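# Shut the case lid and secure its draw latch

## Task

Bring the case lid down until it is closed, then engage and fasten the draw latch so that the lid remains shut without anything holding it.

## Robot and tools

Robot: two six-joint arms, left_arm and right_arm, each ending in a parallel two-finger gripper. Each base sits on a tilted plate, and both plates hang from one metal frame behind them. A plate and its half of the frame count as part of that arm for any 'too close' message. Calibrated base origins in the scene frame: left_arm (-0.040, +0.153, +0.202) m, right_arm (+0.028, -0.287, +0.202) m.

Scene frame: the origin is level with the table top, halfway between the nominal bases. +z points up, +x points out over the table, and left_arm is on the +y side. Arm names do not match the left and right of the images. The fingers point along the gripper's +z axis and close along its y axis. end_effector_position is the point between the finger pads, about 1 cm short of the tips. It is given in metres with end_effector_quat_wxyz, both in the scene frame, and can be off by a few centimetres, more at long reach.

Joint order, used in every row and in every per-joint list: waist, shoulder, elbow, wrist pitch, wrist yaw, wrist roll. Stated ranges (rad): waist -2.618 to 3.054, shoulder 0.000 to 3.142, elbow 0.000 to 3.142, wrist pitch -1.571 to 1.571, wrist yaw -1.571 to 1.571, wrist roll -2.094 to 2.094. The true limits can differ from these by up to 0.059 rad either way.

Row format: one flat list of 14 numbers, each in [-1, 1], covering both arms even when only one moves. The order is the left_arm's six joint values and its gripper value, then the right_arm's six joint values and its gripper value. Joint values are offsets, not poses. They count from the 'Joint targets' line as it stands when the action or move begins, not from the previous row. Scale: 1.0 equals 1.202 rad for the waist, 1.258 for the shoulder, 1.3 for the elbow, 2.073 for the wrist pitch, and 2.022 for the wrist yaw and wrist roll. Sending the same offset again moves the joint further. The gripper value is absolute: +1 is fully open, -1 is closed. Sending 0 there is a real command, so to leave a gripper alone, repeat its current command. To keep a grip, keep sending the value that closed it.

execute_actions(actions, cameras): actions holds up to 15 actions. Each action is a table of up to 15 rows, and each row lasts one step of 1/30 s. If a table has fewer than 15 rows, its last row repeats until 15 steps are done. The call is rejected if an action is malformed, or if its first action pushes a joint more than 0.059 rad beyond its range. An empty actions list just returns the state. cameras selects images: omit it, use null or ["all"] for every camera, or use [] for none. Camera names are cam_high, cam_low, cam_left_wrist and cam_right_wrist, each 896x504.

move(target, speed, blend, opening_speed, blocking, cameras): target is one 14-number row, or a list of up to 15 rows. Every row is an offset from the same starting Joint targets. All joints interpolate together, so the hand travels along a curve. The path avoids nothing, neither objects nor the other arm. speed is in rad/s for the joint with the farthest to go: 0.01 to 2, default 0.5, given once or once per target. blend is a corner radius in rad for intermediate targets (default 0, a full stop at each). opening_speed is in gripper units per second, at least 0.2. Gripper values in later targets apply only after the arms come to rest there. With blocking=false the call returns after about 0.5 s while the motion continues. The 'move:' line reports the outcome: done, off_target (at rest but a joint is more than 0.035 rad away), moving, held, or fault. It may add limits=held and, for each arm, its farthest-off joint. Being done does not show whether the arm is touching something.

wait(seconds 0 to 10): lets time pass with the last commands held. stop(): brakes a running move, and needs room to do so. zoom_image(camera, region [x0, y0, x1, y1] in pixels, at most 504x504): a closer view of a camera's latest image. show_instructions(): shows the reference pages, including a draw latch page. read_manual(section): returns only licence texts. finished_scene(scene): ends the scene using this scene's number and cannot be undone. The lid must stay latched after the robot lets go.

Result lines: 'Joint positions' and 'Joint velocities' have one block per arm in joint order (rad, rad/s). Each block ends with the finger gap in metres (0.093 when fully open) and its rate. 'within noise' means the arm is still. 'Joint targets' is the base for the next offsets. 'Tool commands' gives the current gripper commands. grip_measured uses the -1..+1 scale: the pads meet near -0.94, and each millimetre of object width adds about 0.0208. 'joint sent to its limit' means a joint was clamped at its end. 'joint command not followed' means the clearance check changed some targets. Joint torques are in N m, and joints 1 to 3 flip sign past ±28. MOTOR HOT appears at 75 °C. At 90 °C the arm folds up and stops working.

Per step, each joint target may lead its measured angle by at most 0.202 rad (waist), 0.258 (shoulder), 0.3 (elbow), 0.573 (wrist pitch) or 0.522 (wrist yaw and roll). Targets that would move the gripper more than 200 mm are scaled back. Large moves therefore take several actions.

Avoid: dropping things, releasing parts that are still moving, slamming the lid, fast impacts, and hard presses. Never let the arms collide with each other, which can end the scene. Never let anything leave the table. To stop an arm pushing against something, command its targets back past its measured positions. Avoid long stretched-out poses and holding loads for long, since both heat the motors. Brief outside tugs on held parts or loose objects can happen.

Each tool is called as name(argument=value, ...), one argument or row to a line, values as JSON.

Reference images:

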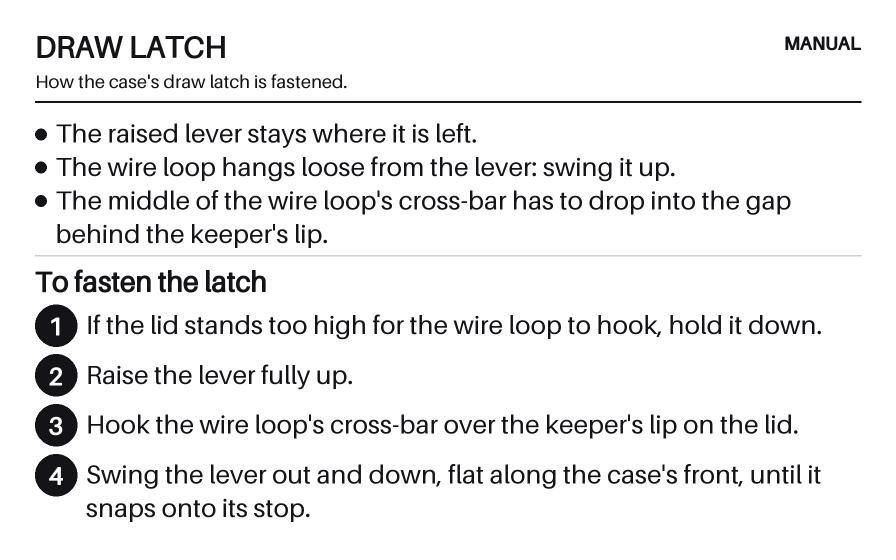

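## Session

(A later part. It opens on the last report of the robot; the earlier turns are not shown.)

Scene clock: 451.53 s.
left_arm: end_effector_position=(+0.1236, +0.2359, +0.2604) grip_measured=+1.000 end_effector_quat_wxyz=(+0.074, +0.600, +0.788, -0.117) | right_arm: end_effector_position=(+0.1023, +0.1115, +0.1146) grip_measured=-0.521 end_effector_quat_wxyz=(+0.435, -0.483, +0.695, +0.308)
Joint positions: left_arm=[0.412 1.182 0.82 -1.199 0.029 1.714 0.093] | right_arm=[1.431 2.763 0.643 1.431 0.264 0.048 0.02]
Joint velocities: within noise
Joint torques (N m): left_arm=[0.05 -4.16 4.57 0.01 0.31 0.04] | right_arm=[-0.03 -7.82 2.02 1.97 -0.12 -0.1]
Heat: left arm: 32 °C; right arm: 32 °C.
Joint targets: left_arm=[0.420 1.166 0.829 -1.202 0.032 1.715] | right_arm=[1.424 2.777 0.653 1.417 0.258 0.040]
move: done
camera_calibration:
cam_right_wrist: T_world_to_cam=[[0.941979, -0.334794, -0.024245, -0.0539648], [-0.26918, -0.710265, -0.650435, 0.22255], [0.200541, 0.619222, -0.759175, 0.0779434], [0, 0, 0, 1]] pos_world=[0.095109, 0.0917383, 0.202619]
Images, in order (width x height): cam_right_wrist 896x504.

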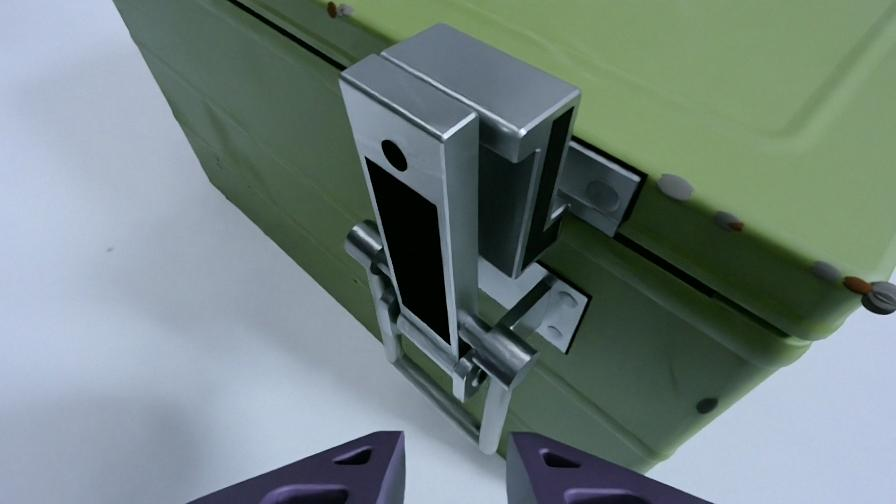

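move(
  target=[0,0,0,0,0,0,1,-0.0147,0.0329,0.0499,-0.0156,-0.0068,-0.0074,-0.52],
  speed=0.1,
  cameras=["cam_right_wrist"],
)

zoom_image(
  camera="cam_right_wrist",
  region=[330, 150, 680, 504],
)

Scene clock: 483.50 s.
left_arm: end_effector_position=(+0.1236, +0.2359, +0.2604) grip_measured=+1.000 end_effector_quat_wxyz=(+0.074, +0.600, +0.788, -0.117) | right_arm: end_effector_position=(+0.1080, +0.1211, +0.1024) grip_measured=-0.521 end_effector_quat_wxyz=(+0.433, -0.485, +0.698, +0.301)
Joint positions: left_arm=[0.412 1.182 0.82 -1.199 0.029 1.714 0.093] | right_arm=[1.413 2.804 0.707 1.399 0.258 0.035 0.02]
Joint velocities: within noise
Joint torques (N m): left_arm=[0.02 -4.15 4.59 0.02 0.32 0.03] | right_arm=[0.08 -8.13 2.29 1.94 -0.23 -0.11]
Heat: left arm: 32 °C; right arm: 33 °C.
Joint targets: left_arm=[0.420 1.166 0.829 -1.202 0.032 1.715] | right_arm=[1.406 2.819 0.717 1.385 0.244 0.026]
move: done
camera_calibration:
cam_right_wrist: T_world_to_cam=[[0.940375, -0.339774, -0.0157367, -0.0564815], [-0.27031, -0.71844, -0.640918, 0.223159], [0.206461, 0.606957, -0.767448, 0.0632933], [0, 0, 0, 1]] pos_world=[0.100368, 0.102719, 0.190712]
Images, in order (width x height): cam_right_wrist 896x504.

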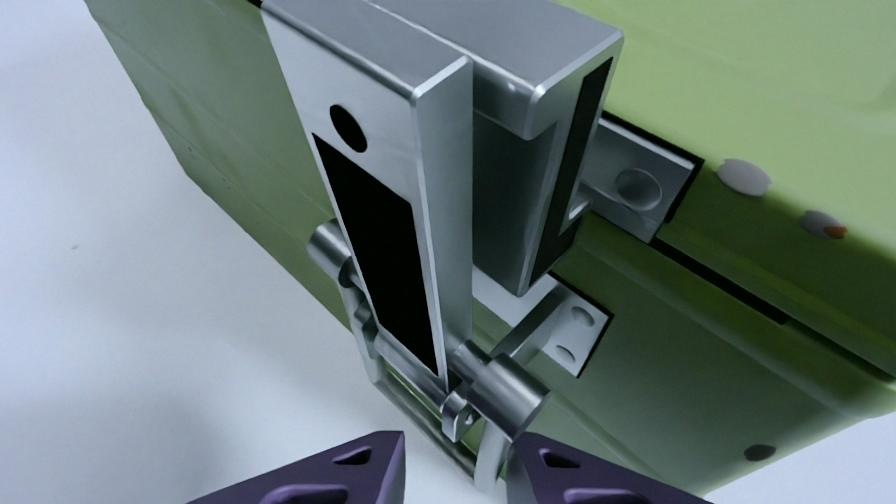

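Scaled by 1.424 from the camera's 896x504 image, which has a finer 1280x720 frame.

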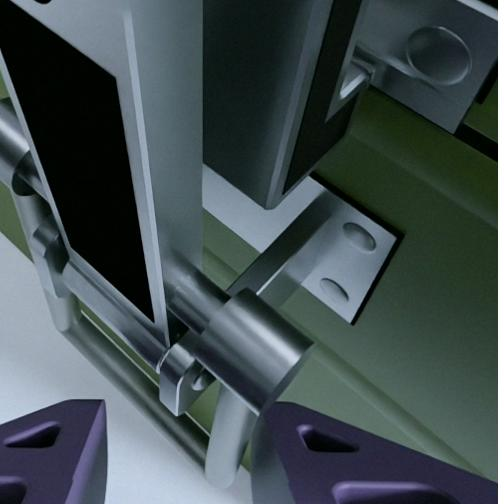

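zoom_image(
  camera="cam_right_wrist",
  region=[440, 360, 600, 504],
)

Scaled by 3.150 from the camera's 896x504 image, which has a finer 1280x720 frame.

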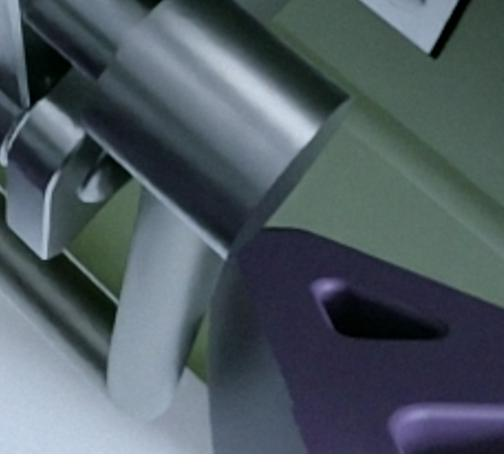

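move(
  target=[0,0,0,0,0,0,1,-0.0092,0.026,0.036,-0.0104,-0.0046,-0.005,-0.52],
  speed=0.1,
  cameras=["cam_right_wrist","cam_high"],
)

zoom_image(
  camera="cam_right_wrist",
  region=[400, 300, 604, 504],
)

Scene clock: 503.00 s.
left_arm: end_effector_position=(+0.1236, +0.2359, +0.2604) grip_measured=+1.000 end_effector_quat_wxyz=(+0.074, +0.600, +0.788, -0.117) | right_arm: end_effector_position=(+0.1106, +0.1281, +0.0930) grip_measured=-0.521 end_effector_quat_wxyz=(+0.431, -0.489, +0.698, +0.297)
Joint positions: left_arm=[0.412 1.182 0.82 -1.199 0.029 1.714 0.093] | right_arm=[1.402 2.837 0.753 1.377 0.249 0.024 0.02]
Joint velocities: within noise
Joint torques (N m): left_arm=[0.05 -4.14 4.57 0.02 0.3 0.04] | right_arm=[0.2 -8.35 2.41 1.88 -0.18 -0.08]
Heat: left arm: 32 °C; right arm: 33 °C.
Joint targets: left_arm=[0.420 1.166 0.829 -1.202 0.032 1.715] | right_arm=[1.395 2.851 0.764 1.363 0.235 0.015]
move: done
camera_calibration:
cam_right_wrist: T_world_to_cam=[[0.941443, -0.336987, -0.0112056, -0.057607], [-0.267331, -0.725768, -0.633873, 0.222793], [0.205474, 0.599751, -0.773356, 0.0528418], [0, 0, 0, 1]] pos_world=[0.102936, 0.110591, 0.181442]
Images, in order (width x height): cam_high 896x504, cam_right_wrist 896x504.

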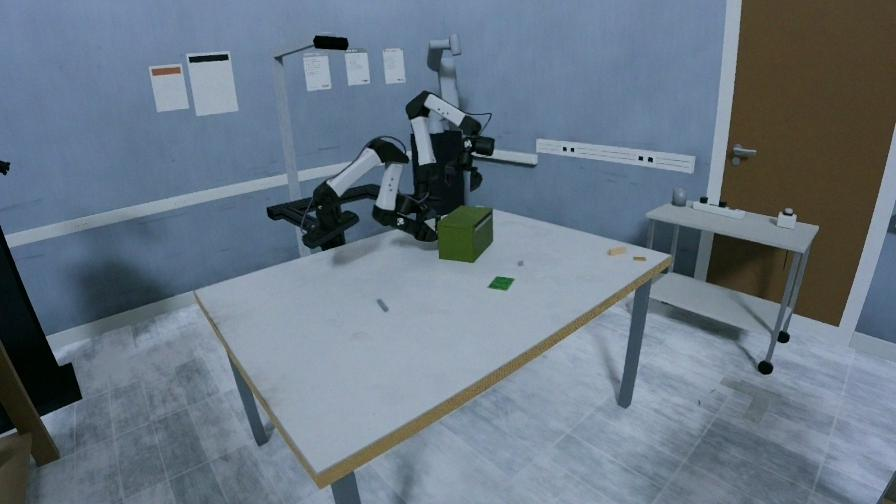

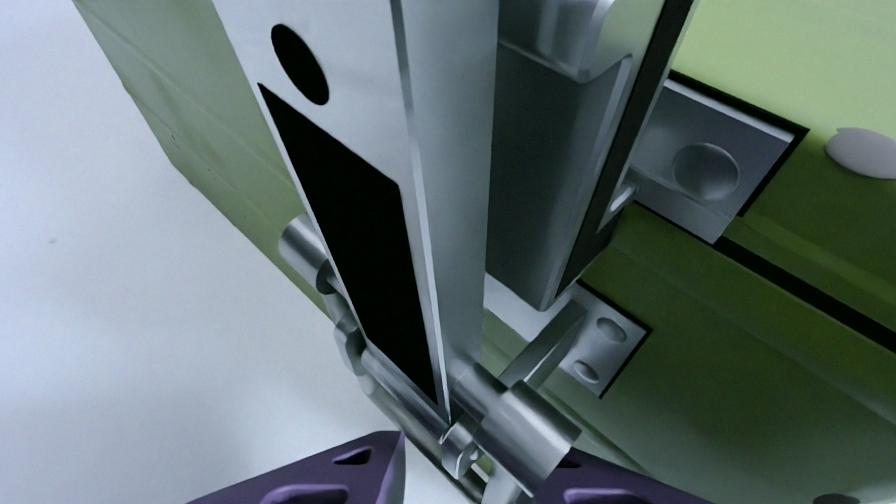

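Scaled by 2.471 from the camera's 896x504 image, which has a finer 1280x720 frame.

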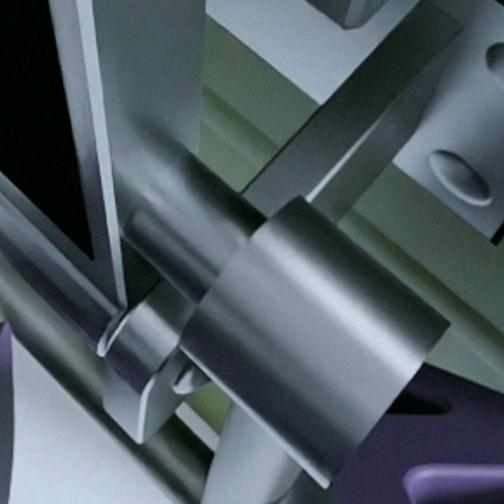

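move(
  target=[0,0,0,0,0,0,1,0.0624,-0.0246,-0.04,0.0169,0.0297,0.0272,-0.48],
  speed=0.1,
  opening_speed=0.3,
)

zoom_image(
  camera="cam_right_wrist",
  region=[400, 300, 604, 504],
)

zoom_image(
  camera="cam_high",
  region=[410, 190, 480, 250],
)

Scene clock: 640.20 s.
left_arm: end_effector_position=(+0.1236, +0.2359, +0.2604) grip_measured=+1.000 end_effector_quat_wxyz=(+0.074, +0.600, +0.788, -0.117) | right_arm: end_effector_position=(+0.0936, +0.1197, +0.0914) grip_measured=-0.481 end_effector_quat_wxyz=(+0.426, -0.493, +0.698, +0.296)
Joint positions: left_arm=[0.412 1.182 0.82 -1.199 0.029 1.714 0.093] | right_arm=[1.461 2.837 0.719 1.389 0.287 0.062 0.022]
Joint velocities: within noise
Joint torques (N m): left_arm=[0.02 -4.15 4.59 0.02 0.31 0.03] | right_arm=[1.11 -10.85 0.73 2.11 0.07 0.05]
Heat: left arm: 33 °C; right arm: 35 °C.
Joint targets: left_arm=[0.420 1.166 0.829 -1.202 0.032 1.715] | right_arm=[1.470 2.820 0.712 1.398 0.295 0.070]
move: done
camera_calibration:
cam_left_wrist: T_world_to_cam=[[-0.957547, -0.266256, 0.11051, 0.152269], [-0.241817, 0.950548, 0.194893, -0.205002], [-0.156936, 0.159896, -0.974579, 0.32022], [0, 0, 0, 1]] pos_world=[0.146486, 0.184205, 0.335206]
cam_right_wrist: T_world_to_cam=[[0.943886, -0.330146, -0.00914153, -0.0456747], [-0.263114, -0.734936, -0.625012, 0.211026], [0.199627, 0.592345, -0.780562, 0.0622164], [0, 0, 0, 1]] pos_world=[0.0862156, 0.103158, 0.18004]

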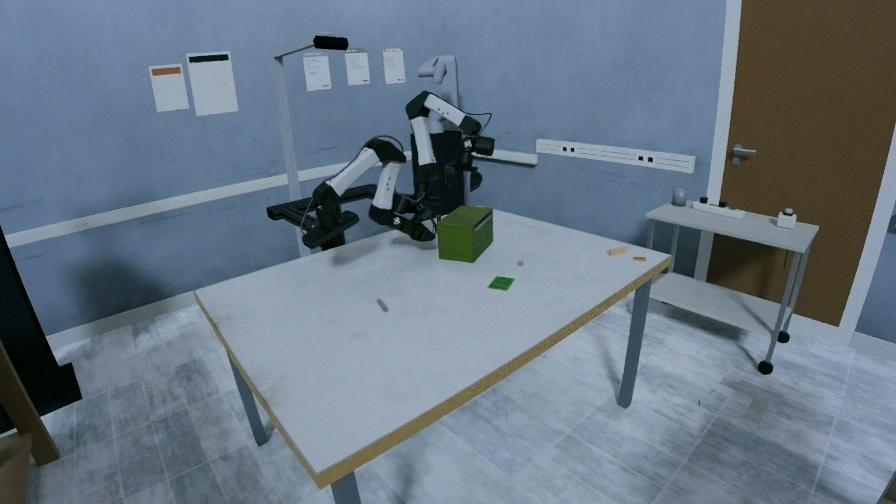

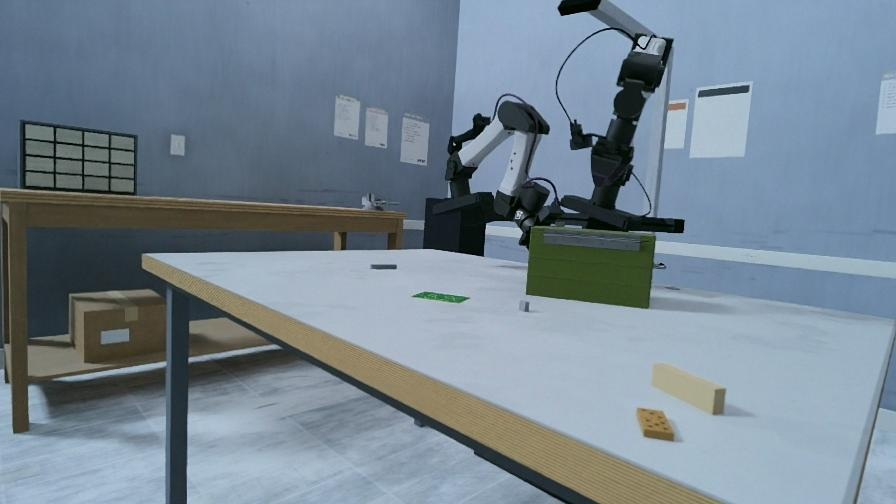

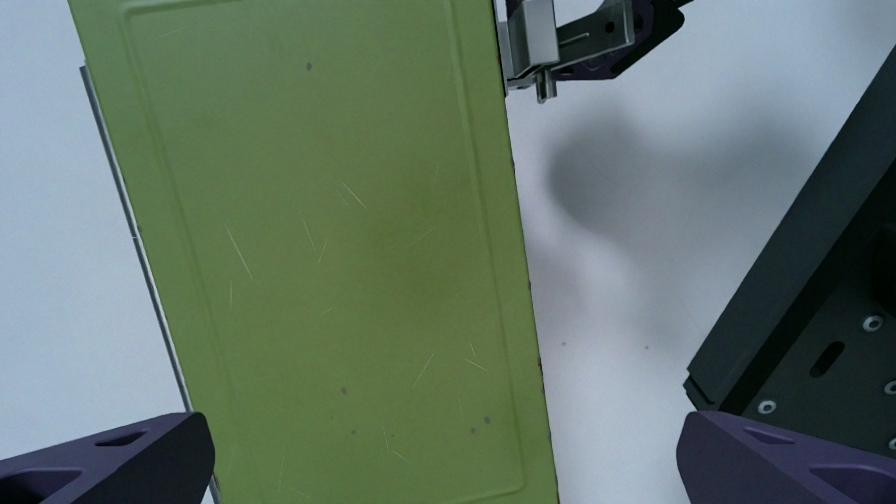

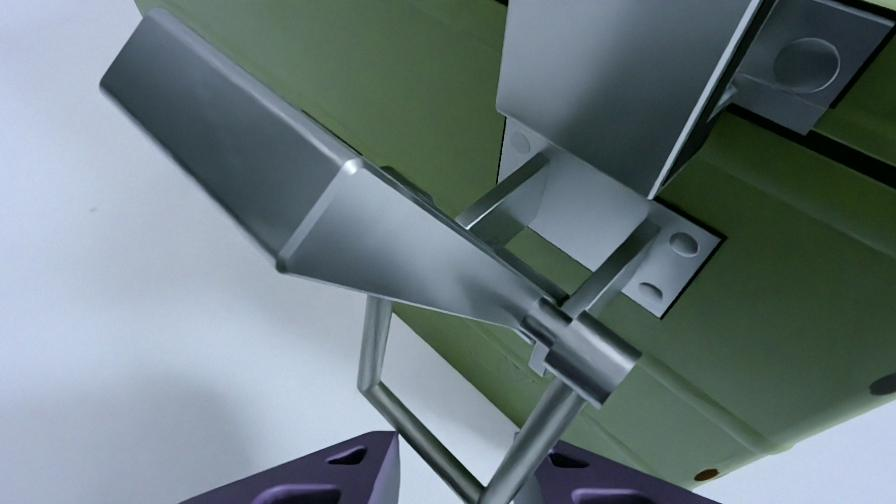

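Scaled by 2.471 from the camera's 896x504 image, which has a finer 1280x720 frame.

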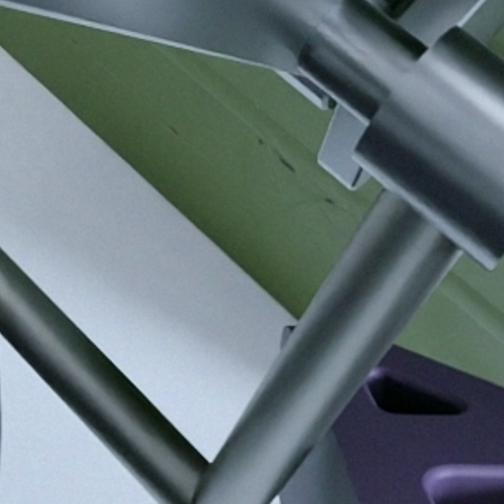

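Scaled by 7.200 from the camera's 896x504 image, which has a finer 1280x720 frame.

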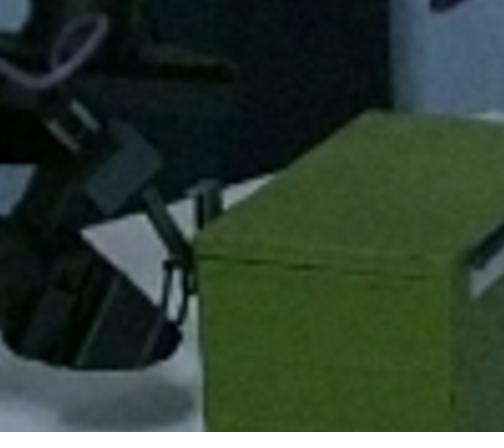

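zoom_image(
  camera="cam_left_wrist",
  region=[480, 0, 720, 130],
)

zoom_image(
  camera="cam_right_wrist",
  region=[300, 200, 704, 504],
)

zoom_image(
  camera="cam_high",
  region=[425, 210, 450, 240],
)

Scaled by 2.100 from the camera's 896x504 image, which has a finer 1280x720 frame.

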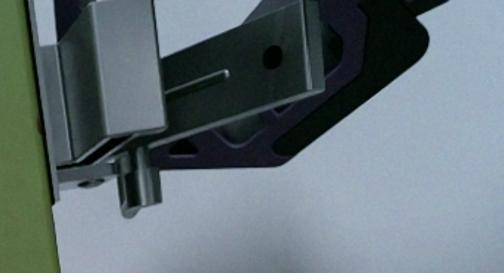

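Scaled by 1.248 from the camera's 896x504 image, which has a finer 1280x720 frame.

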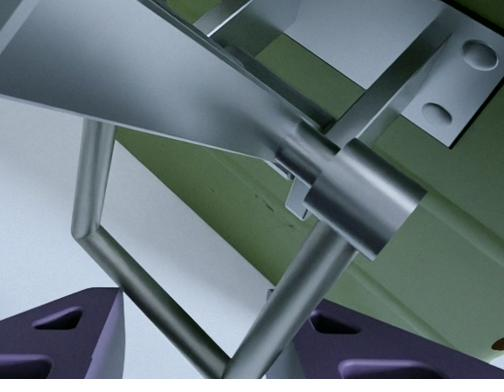

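Scaled by 16.800 from the camera's 896x504 image, which has a finer 1280x720 frame.

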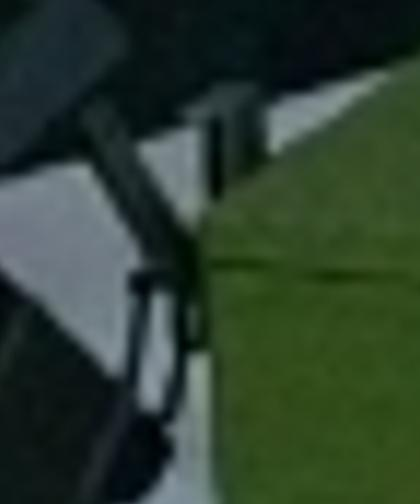

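move(
  target=[0,0,0,0,0,0,1,0.0383,-0.0477,-0.0346,-0.0111,0.0173,0.0148,-0.48],
  speed=0.1,
  cameras=["cam_right_wrist","cam_left_wrist","cam_high"],
)

zoom_image(
  camera="cam_high",
  region=[415, 200, 460, 250],
)

Scene clock: 687.27 s.
left_arm: end_effector_position=(+0.1236, +0.2359, +0.2604) grip_measured=+1.000 end_effector_quat_wxyz=(+0.074, +0.600, +0.788, -0.117) | right_arm: end_effector_position=(+0.0800, +0.1102, +0.0961) grip_measured=-0.481 end_effector_quat_wxyz=(+0.419, -0.501, +0.698, +0.292)
Joint positions: left_arm=[0.412 1.182 0.82 -1.199 0.029 1.714 0.093] | right_arm=[1.509 2.8 0.671 1.373 0.313 0.091 0.022]
Joint velocities: within noise
Joint torques (N m): left_arm=[-0.01 -4.14 4.57 0.01 0.31 0.02] | right_arm=[0.91 -12.86 0.94 2 0.22 0.09]
Heat: left arm: 33 °C; right arm: 39 °C.
Joint targets: left_arm=[0.420 1.166 0.829 -1.202 0.032 1.715] | right_arm=[1.516 2.760 0.667 1.375 0.330 0.100]
move: off_target (right_arm); right_arm: the shoulder is farthest, 0.040 rad from its target
camera_calibration:
cam_left_wrist: T_world_to_cam=[[-0.957547, -0.266256, 0.11051, 0.152269], [-0.241817, 0.950548, 0.194893, -0.205002], [-0.156936, 0.159896, -0.974579, 0.32022], [0, 0, 0, 1]] pos_world=[0.146486, 0.184205, 0.335206]
cam_right_wrist: T_world_to_cam=[[0.947831, -0.318745, -0.004238, -0.0380141], [-0.254788, -0.749522, -0.610983, 0.20296], [0.191571, 0.580188, -0.791632, 0.0772913], [0, 0, 0, 1]] pos_world=[0.072936, 0.0951627, 0.18503]
Images, in order (width x height): cam_high 896x504, cam_left_wrist 896x504, cam_right_wrist 896x504.

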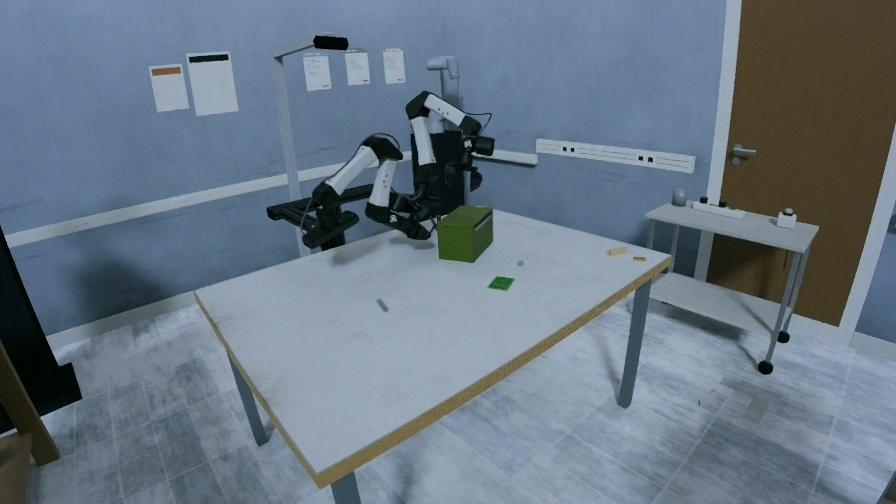

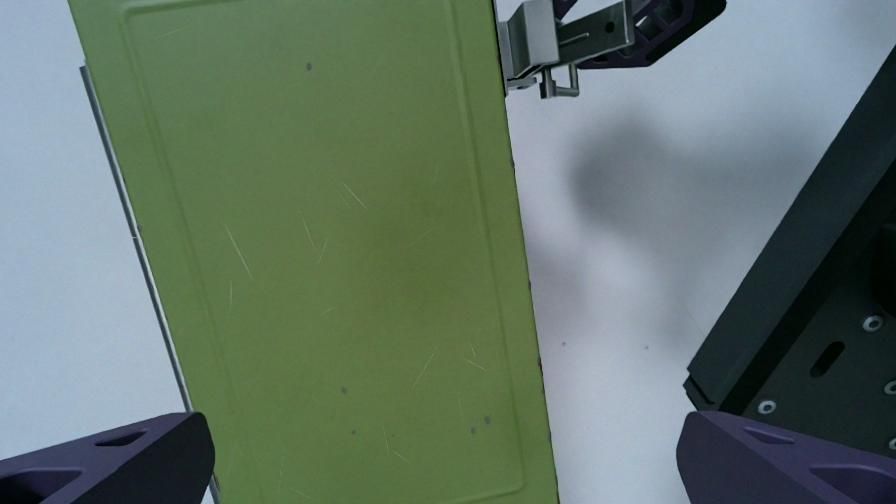

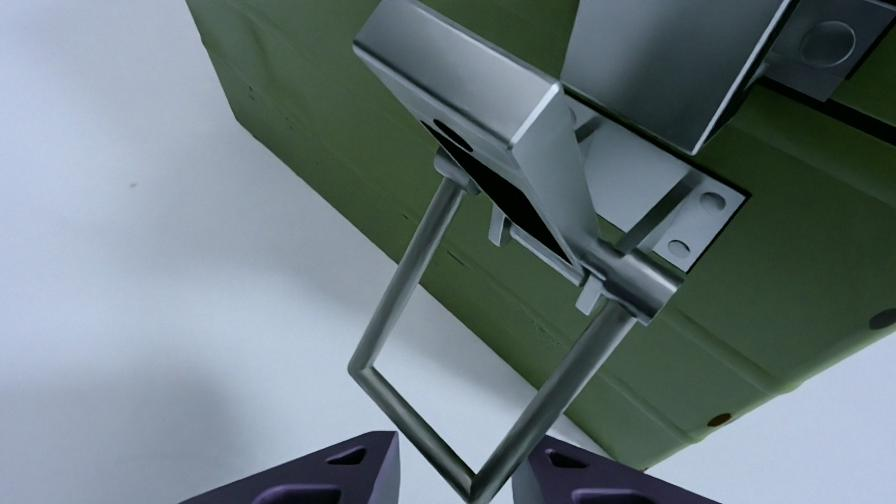

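Scaled by 10.080 from the camera's 896x504 image, which has a finer 1280x720 frame.

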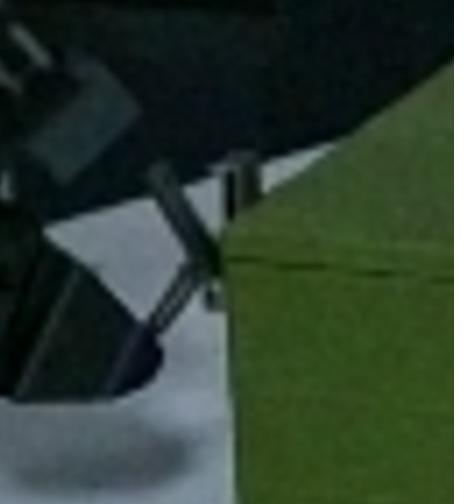

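move(
  target=[
    [0,0,0,0,0,0,1,0.0441,-0.0278,-0.0285,0.0077,0.0242,0.0188,-0.48],
    [0,0,0,0,0,0,1,-0.0366,-0.0517,-0.0792,0.0646,-0.089,0.0767,-0.48],
  ],
  speed=0.12,
  blend=0.02,
  cameras=["cam_right_wrist","cam_left_wrist","cam_high"],
)

zoom_image(
  camera="cam_high",
  region=[415, 200, 460, 250],
)

Scene clock: 745.90 s.
left_arm: end_effector_position=(+0.1236, +0.2359, +0.2604) grip_measured=+1.000 end_effector_quat_wxyz=(+0.074, +0.600, +0.788, -0.117) | right_arm: end_effector_position=(+0.0654, +0.1020, +0.1222) grip_measured=-0.481 end_effector_quat_wxyz=(+0.364, -0.459, +0.712, +0.388)
Joint positions: left_arm=[0.412 1.182 0.82 -1.199 0.029 1.714 0.093] | right_arm=[1.481 2.733 0.566 1.472 0.154 0.245 0.022]
Joint velocities: within noise
Joint torques (N m): left_arm=[0.03 -4.12 4.56 0.02 0.32 0.03] | right_arm=[-0.34 -11.9 0.98 2.45 -0.11 0.11]
Heat: left arm: 33 °C; right arm: 45 °C.
Joint targets: left_arm=[0.420 1.166 0.829 -1.202 0.032 1.715] | right_arm=[1.472 2.695 0.564 1.509 0.150 0.255]
move: off_target (right_arm); right_arm: the shoulder is farthest, 0.038 rad from its target
camera_calibration:
cam_left_wrist: T_world_to_cam=[[-0.957547, -0.266256, 0.11051, 0.152269], [-0.241817, 0.950548, 0.194893, -0.205002], [-0.156936, 0.159896, -0.974579, 0.32022], [0, 0, 0, 1]] pos_world=[0.146486, 0.184205, 0.335206]
cam_right_wrist: T_world_to_cam=[[0.934436, -0.268548, -0.233903, -0.00278769], [-0.356098, -0.695739, -0.623811, 0.211805], [0.00478758, 0.666205, -0.745754, 0.103359], [0, 0, 0, 1]] pos_world=[0.0775336, 0.0777543, 0.208555]
Images, in order (width x height): cam_high 896x504, cam_left_wrist 896x504, cam_right_wrist 896x504.

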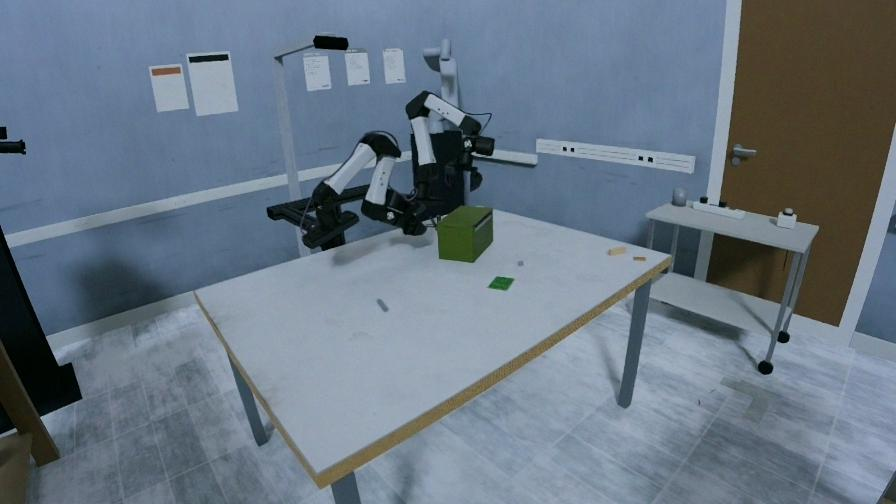

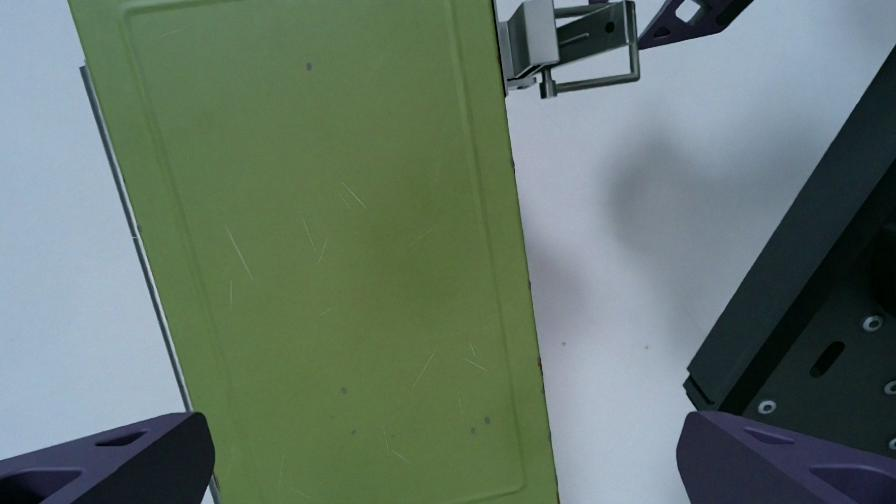

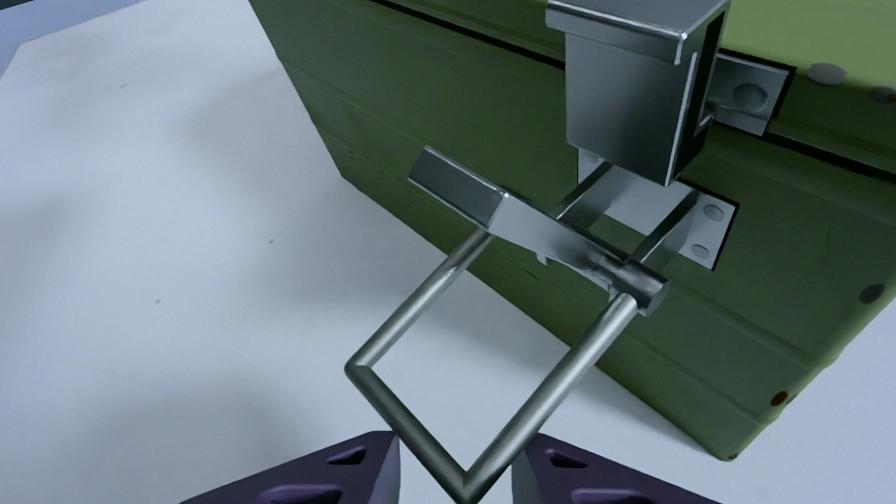

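Scaled by 10.080 from the camera's 896x504 image, which has a finer 1280x720 frame.

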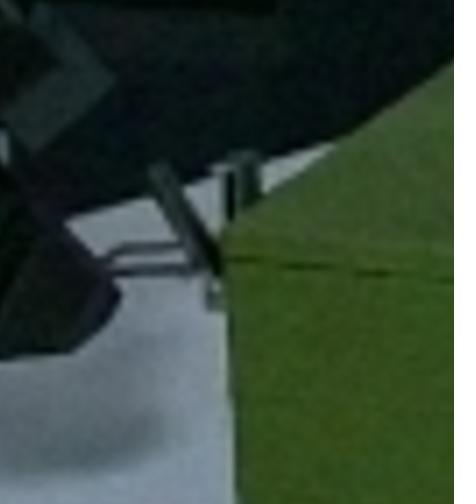

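move(
  target=[0,0,0,0,0,0,1,-0.1256,-0.062,-0.0154,0.0101,-0.1459,0.1864,-0.48],
  speed=0.12,
  cameras=["cam_right_wrist","cam_left_wrist","cam_high"],
)

zoom_image(
  camera="cam_high",
  region=[415, 200, 460, 250],
)

Scene clock: 761.93 s.
left_arm: end_effector_position=(+0.1236, +0.2359, +0.2604) grip_measured=+1.000 end_effector_quat_wxyz=(+0.074, +0.600, +0.788, -0.117) | right_arm: end_effector_position=(+0.0790, +0.1128, +0.1587) grip_measured=-0.481 end_effector_quat_wxyz=(+0.227, -0.308, +0.755, +0.532)
Joint positions: left_arm=[0.412 1.182 0.82 -1.199 0.029 1.714 0.093] | right_arm=[1.328 2.651 0.55 1.508 -0.13 0.623 0.022]
Joint velocities: within noise
Joint torques (N m): left_arm=[0.02 -4.14 4.57 0.02 0.32 0.03] | right_arm=[-0.02 -11.7 1.03 2.31 -0.33 0.07]
Heat: left arm: 33 °C; right arm: 45 °C.
Joint targets: left_arm=[0.420 1.166 0.829 -1.202 0.032 1.715] | right_arm=[1.321 2.617 0.544 1.530 -0.145 0.632]
move: done
camera_calibration:
cam_left_wrist: T_world_to_cam=[[-0.957547, -0.266256, 0.11051, 0.152269], [-0.241817, 0.950548, 0.194893, -0.205002], [-0.156936, 0.159896, -0.974579, 0.32022], [0, 0, 0, 1]] pos_world=[0.146486, 0.184205, 0.335206]
cam_right_wrist: T_world_to_cam=[[0.700014, -0.231946, -0.675412, 0.0803209], [-0.655402, -0.584258, -0.478634, 0.234917], [-0.283598, 0.777717, -0.561007, 0.104218], [0, 0, 0, 1]] pos_world=[0.127295, 0.0748302, 0.225156]
Images, in order (width x height): cam_high 896x504, cam_left_wrist 896x504, cam_right_wrist 896x504.

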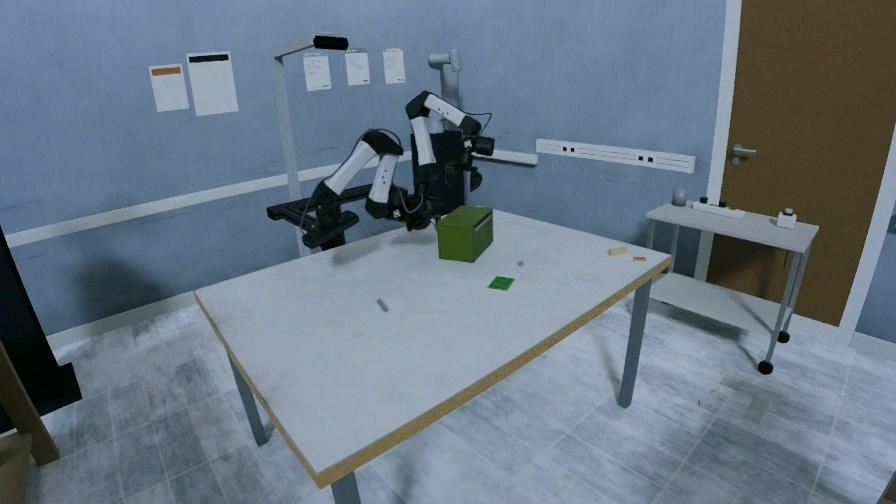

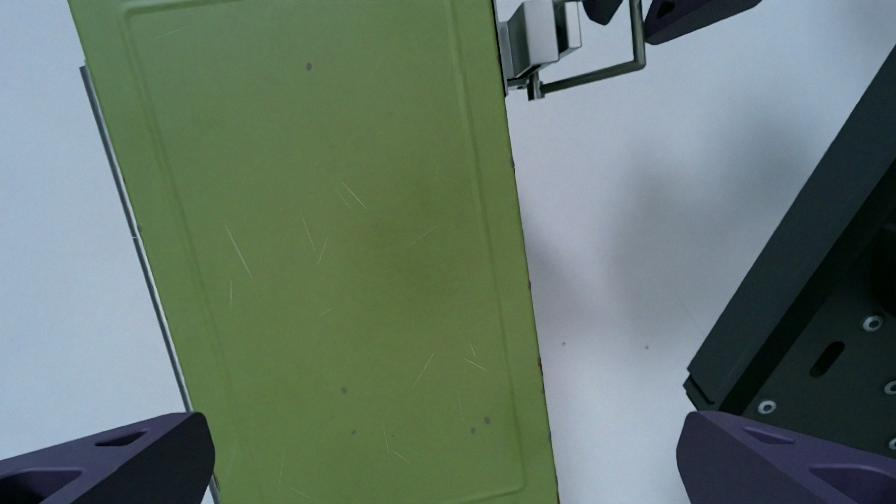

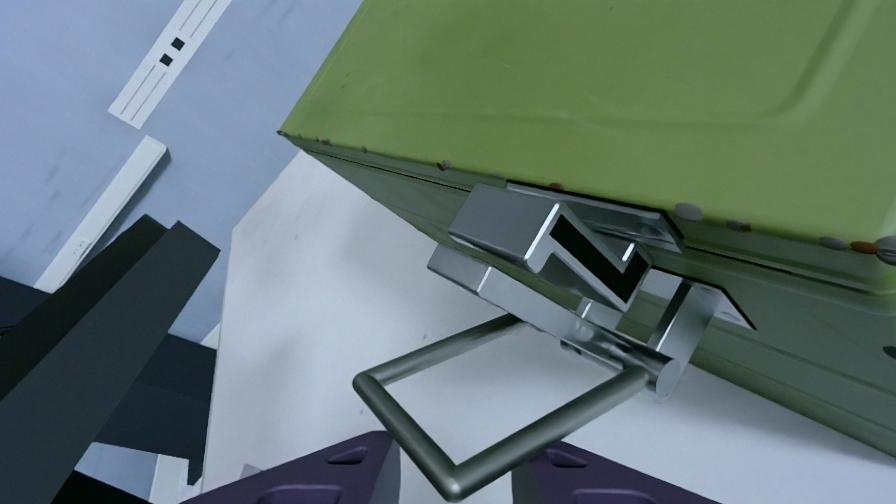

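Scaled by 10.080 from the camera's 896x504 image, which has a finer 1280x720 frame.

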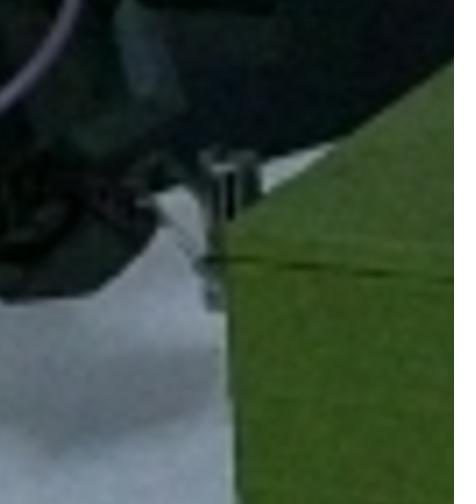

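move(
  target=[0,0,0,0,0,0,1,-0.1581,-0.0692,0.0662,-0.1182,-0.1815,0.1652,-0.48],
  speed=0.15,
  cameras=["cam_right_wrist","cam_left_wrist","cam_high"],
)

zoom_image(
  camera="cam_high",
  region=[415, 200, 460, 250],
)

zoom_image(
  camera="cam_left_wrist",
  region=[480, 0, 720, 130],
)

Scene clock: 803.97 s.
left_arm: end_effector_position=(+0.1236, +0.2359, +0.2604) grip_measured=+1.000 end_effector_quat_wxyz=(+0.074, +0.600, +0.788, -0.117) | right_arm: end_effector_position=(+0.0968, +0.1179, +0.1717) grip_measured=-0.481 end_effector_quat_wxyz=(+0.017, -0.188, +0.783, +0.593)
Joint positions: left_arm=[0.412 1.182 0.82 -1.199 0.029 1.714 0.093] | right_arm=[1.138 2.564 0.617 1.298 -0.499 0.957 0.022]
Joint velocities: within noise
Joint torques (N m): left_arm=[0.02 -4.12 4.59 0.02 0.31 0.03] | right_arm=[0.51 -11.63 3.17 1.86 -0.48 0.09]
Heat: left arm: 33 °C; right arm: 43 °C.
Joint targets: left_arm=[0.420 1.166 0.829 -1.202 0.032 1.715] | right_arm=[1.131 2.530 0.630 1.285 -0.512 0.966]
move: done
camera_calibration:
cam_left_wrist: T_world_to_cam=[[-0.957547, -0.266256, 0.11051, 0.152269], [-0.241817, 0.950548, 0.194893, -0.205002], [-0.156936, 0.159896, -0.974579, 0.32022], [0, 0, 0, 1]] pos_world=[0.146486, 0.184205, 0.335206]
cam_right_wrist: T_world_to_cam=[[0.301953, -0.215172, -0.928722, 0.157918], [-0.772219, -0.626464, -0.105927, 0.208135], [-0.559019, 0.749162, -0.355323, 0.107327], [0, 0, 0, 1]] pos_world=[0.17304, 0.0839631, 0.206845]
Images, in order (width x height): cam_high 896x504, cam_left_wrist 896x504, cam_right_wrist 896x504.

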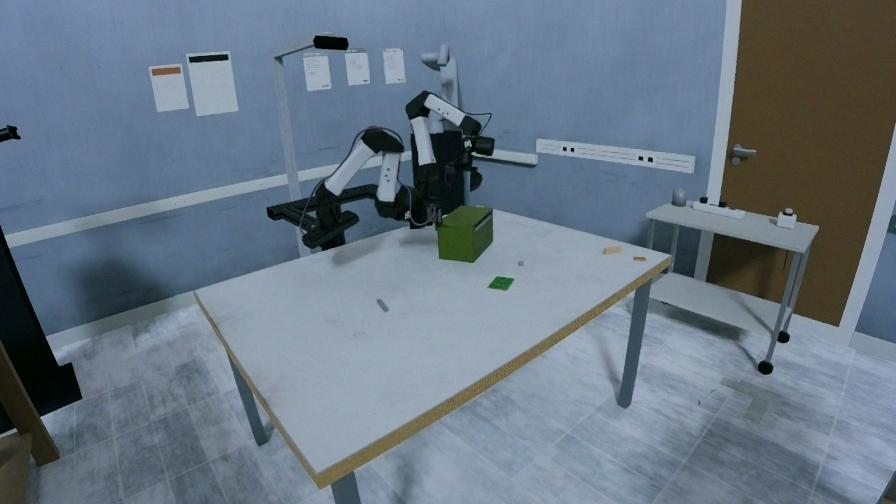

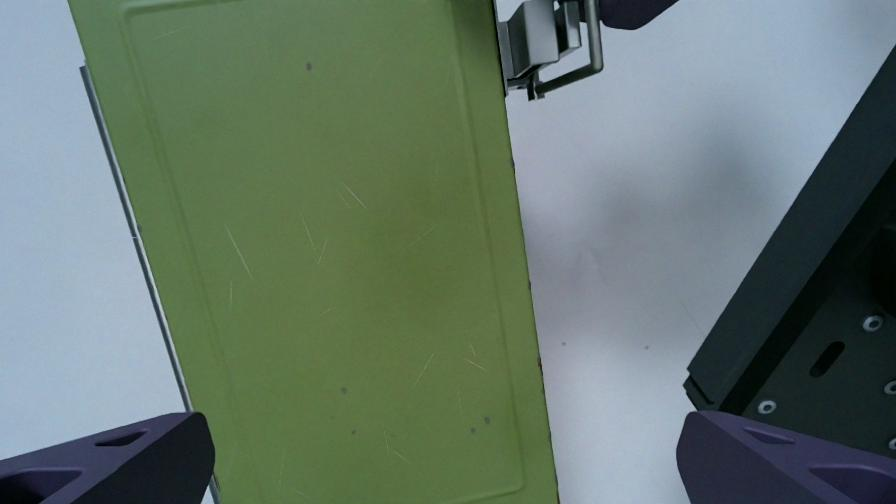

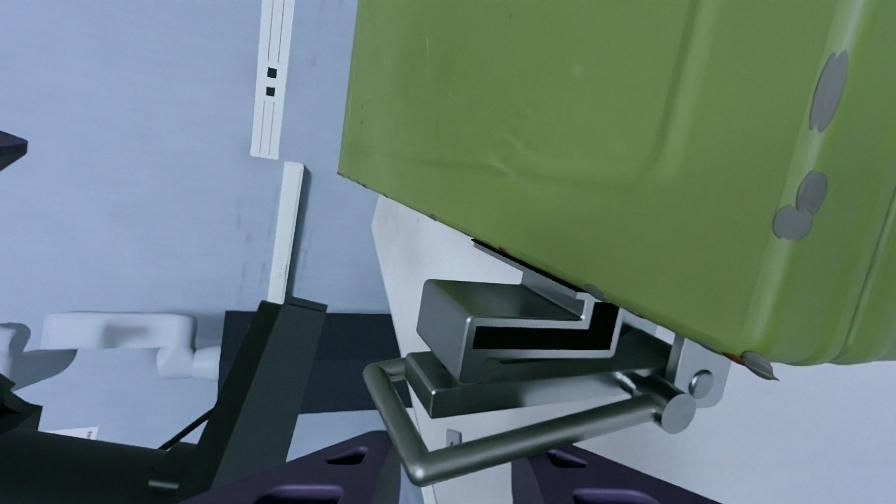

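Scaled by 10.080 from the camera's 896x504 image, which has a finer 1280x720 frame.

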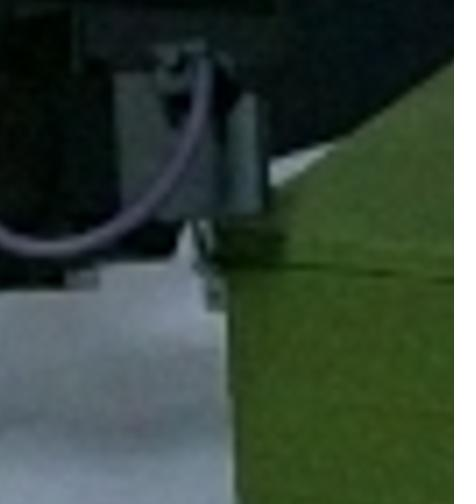

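Scaled by 2.100 from the camera's 896x504 image, which has a finer 1280x720 frame.

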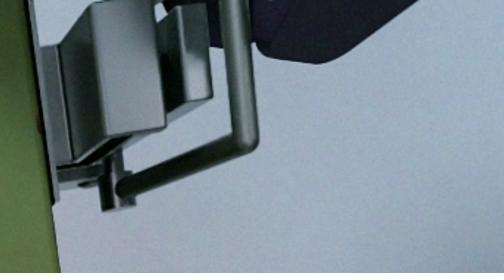

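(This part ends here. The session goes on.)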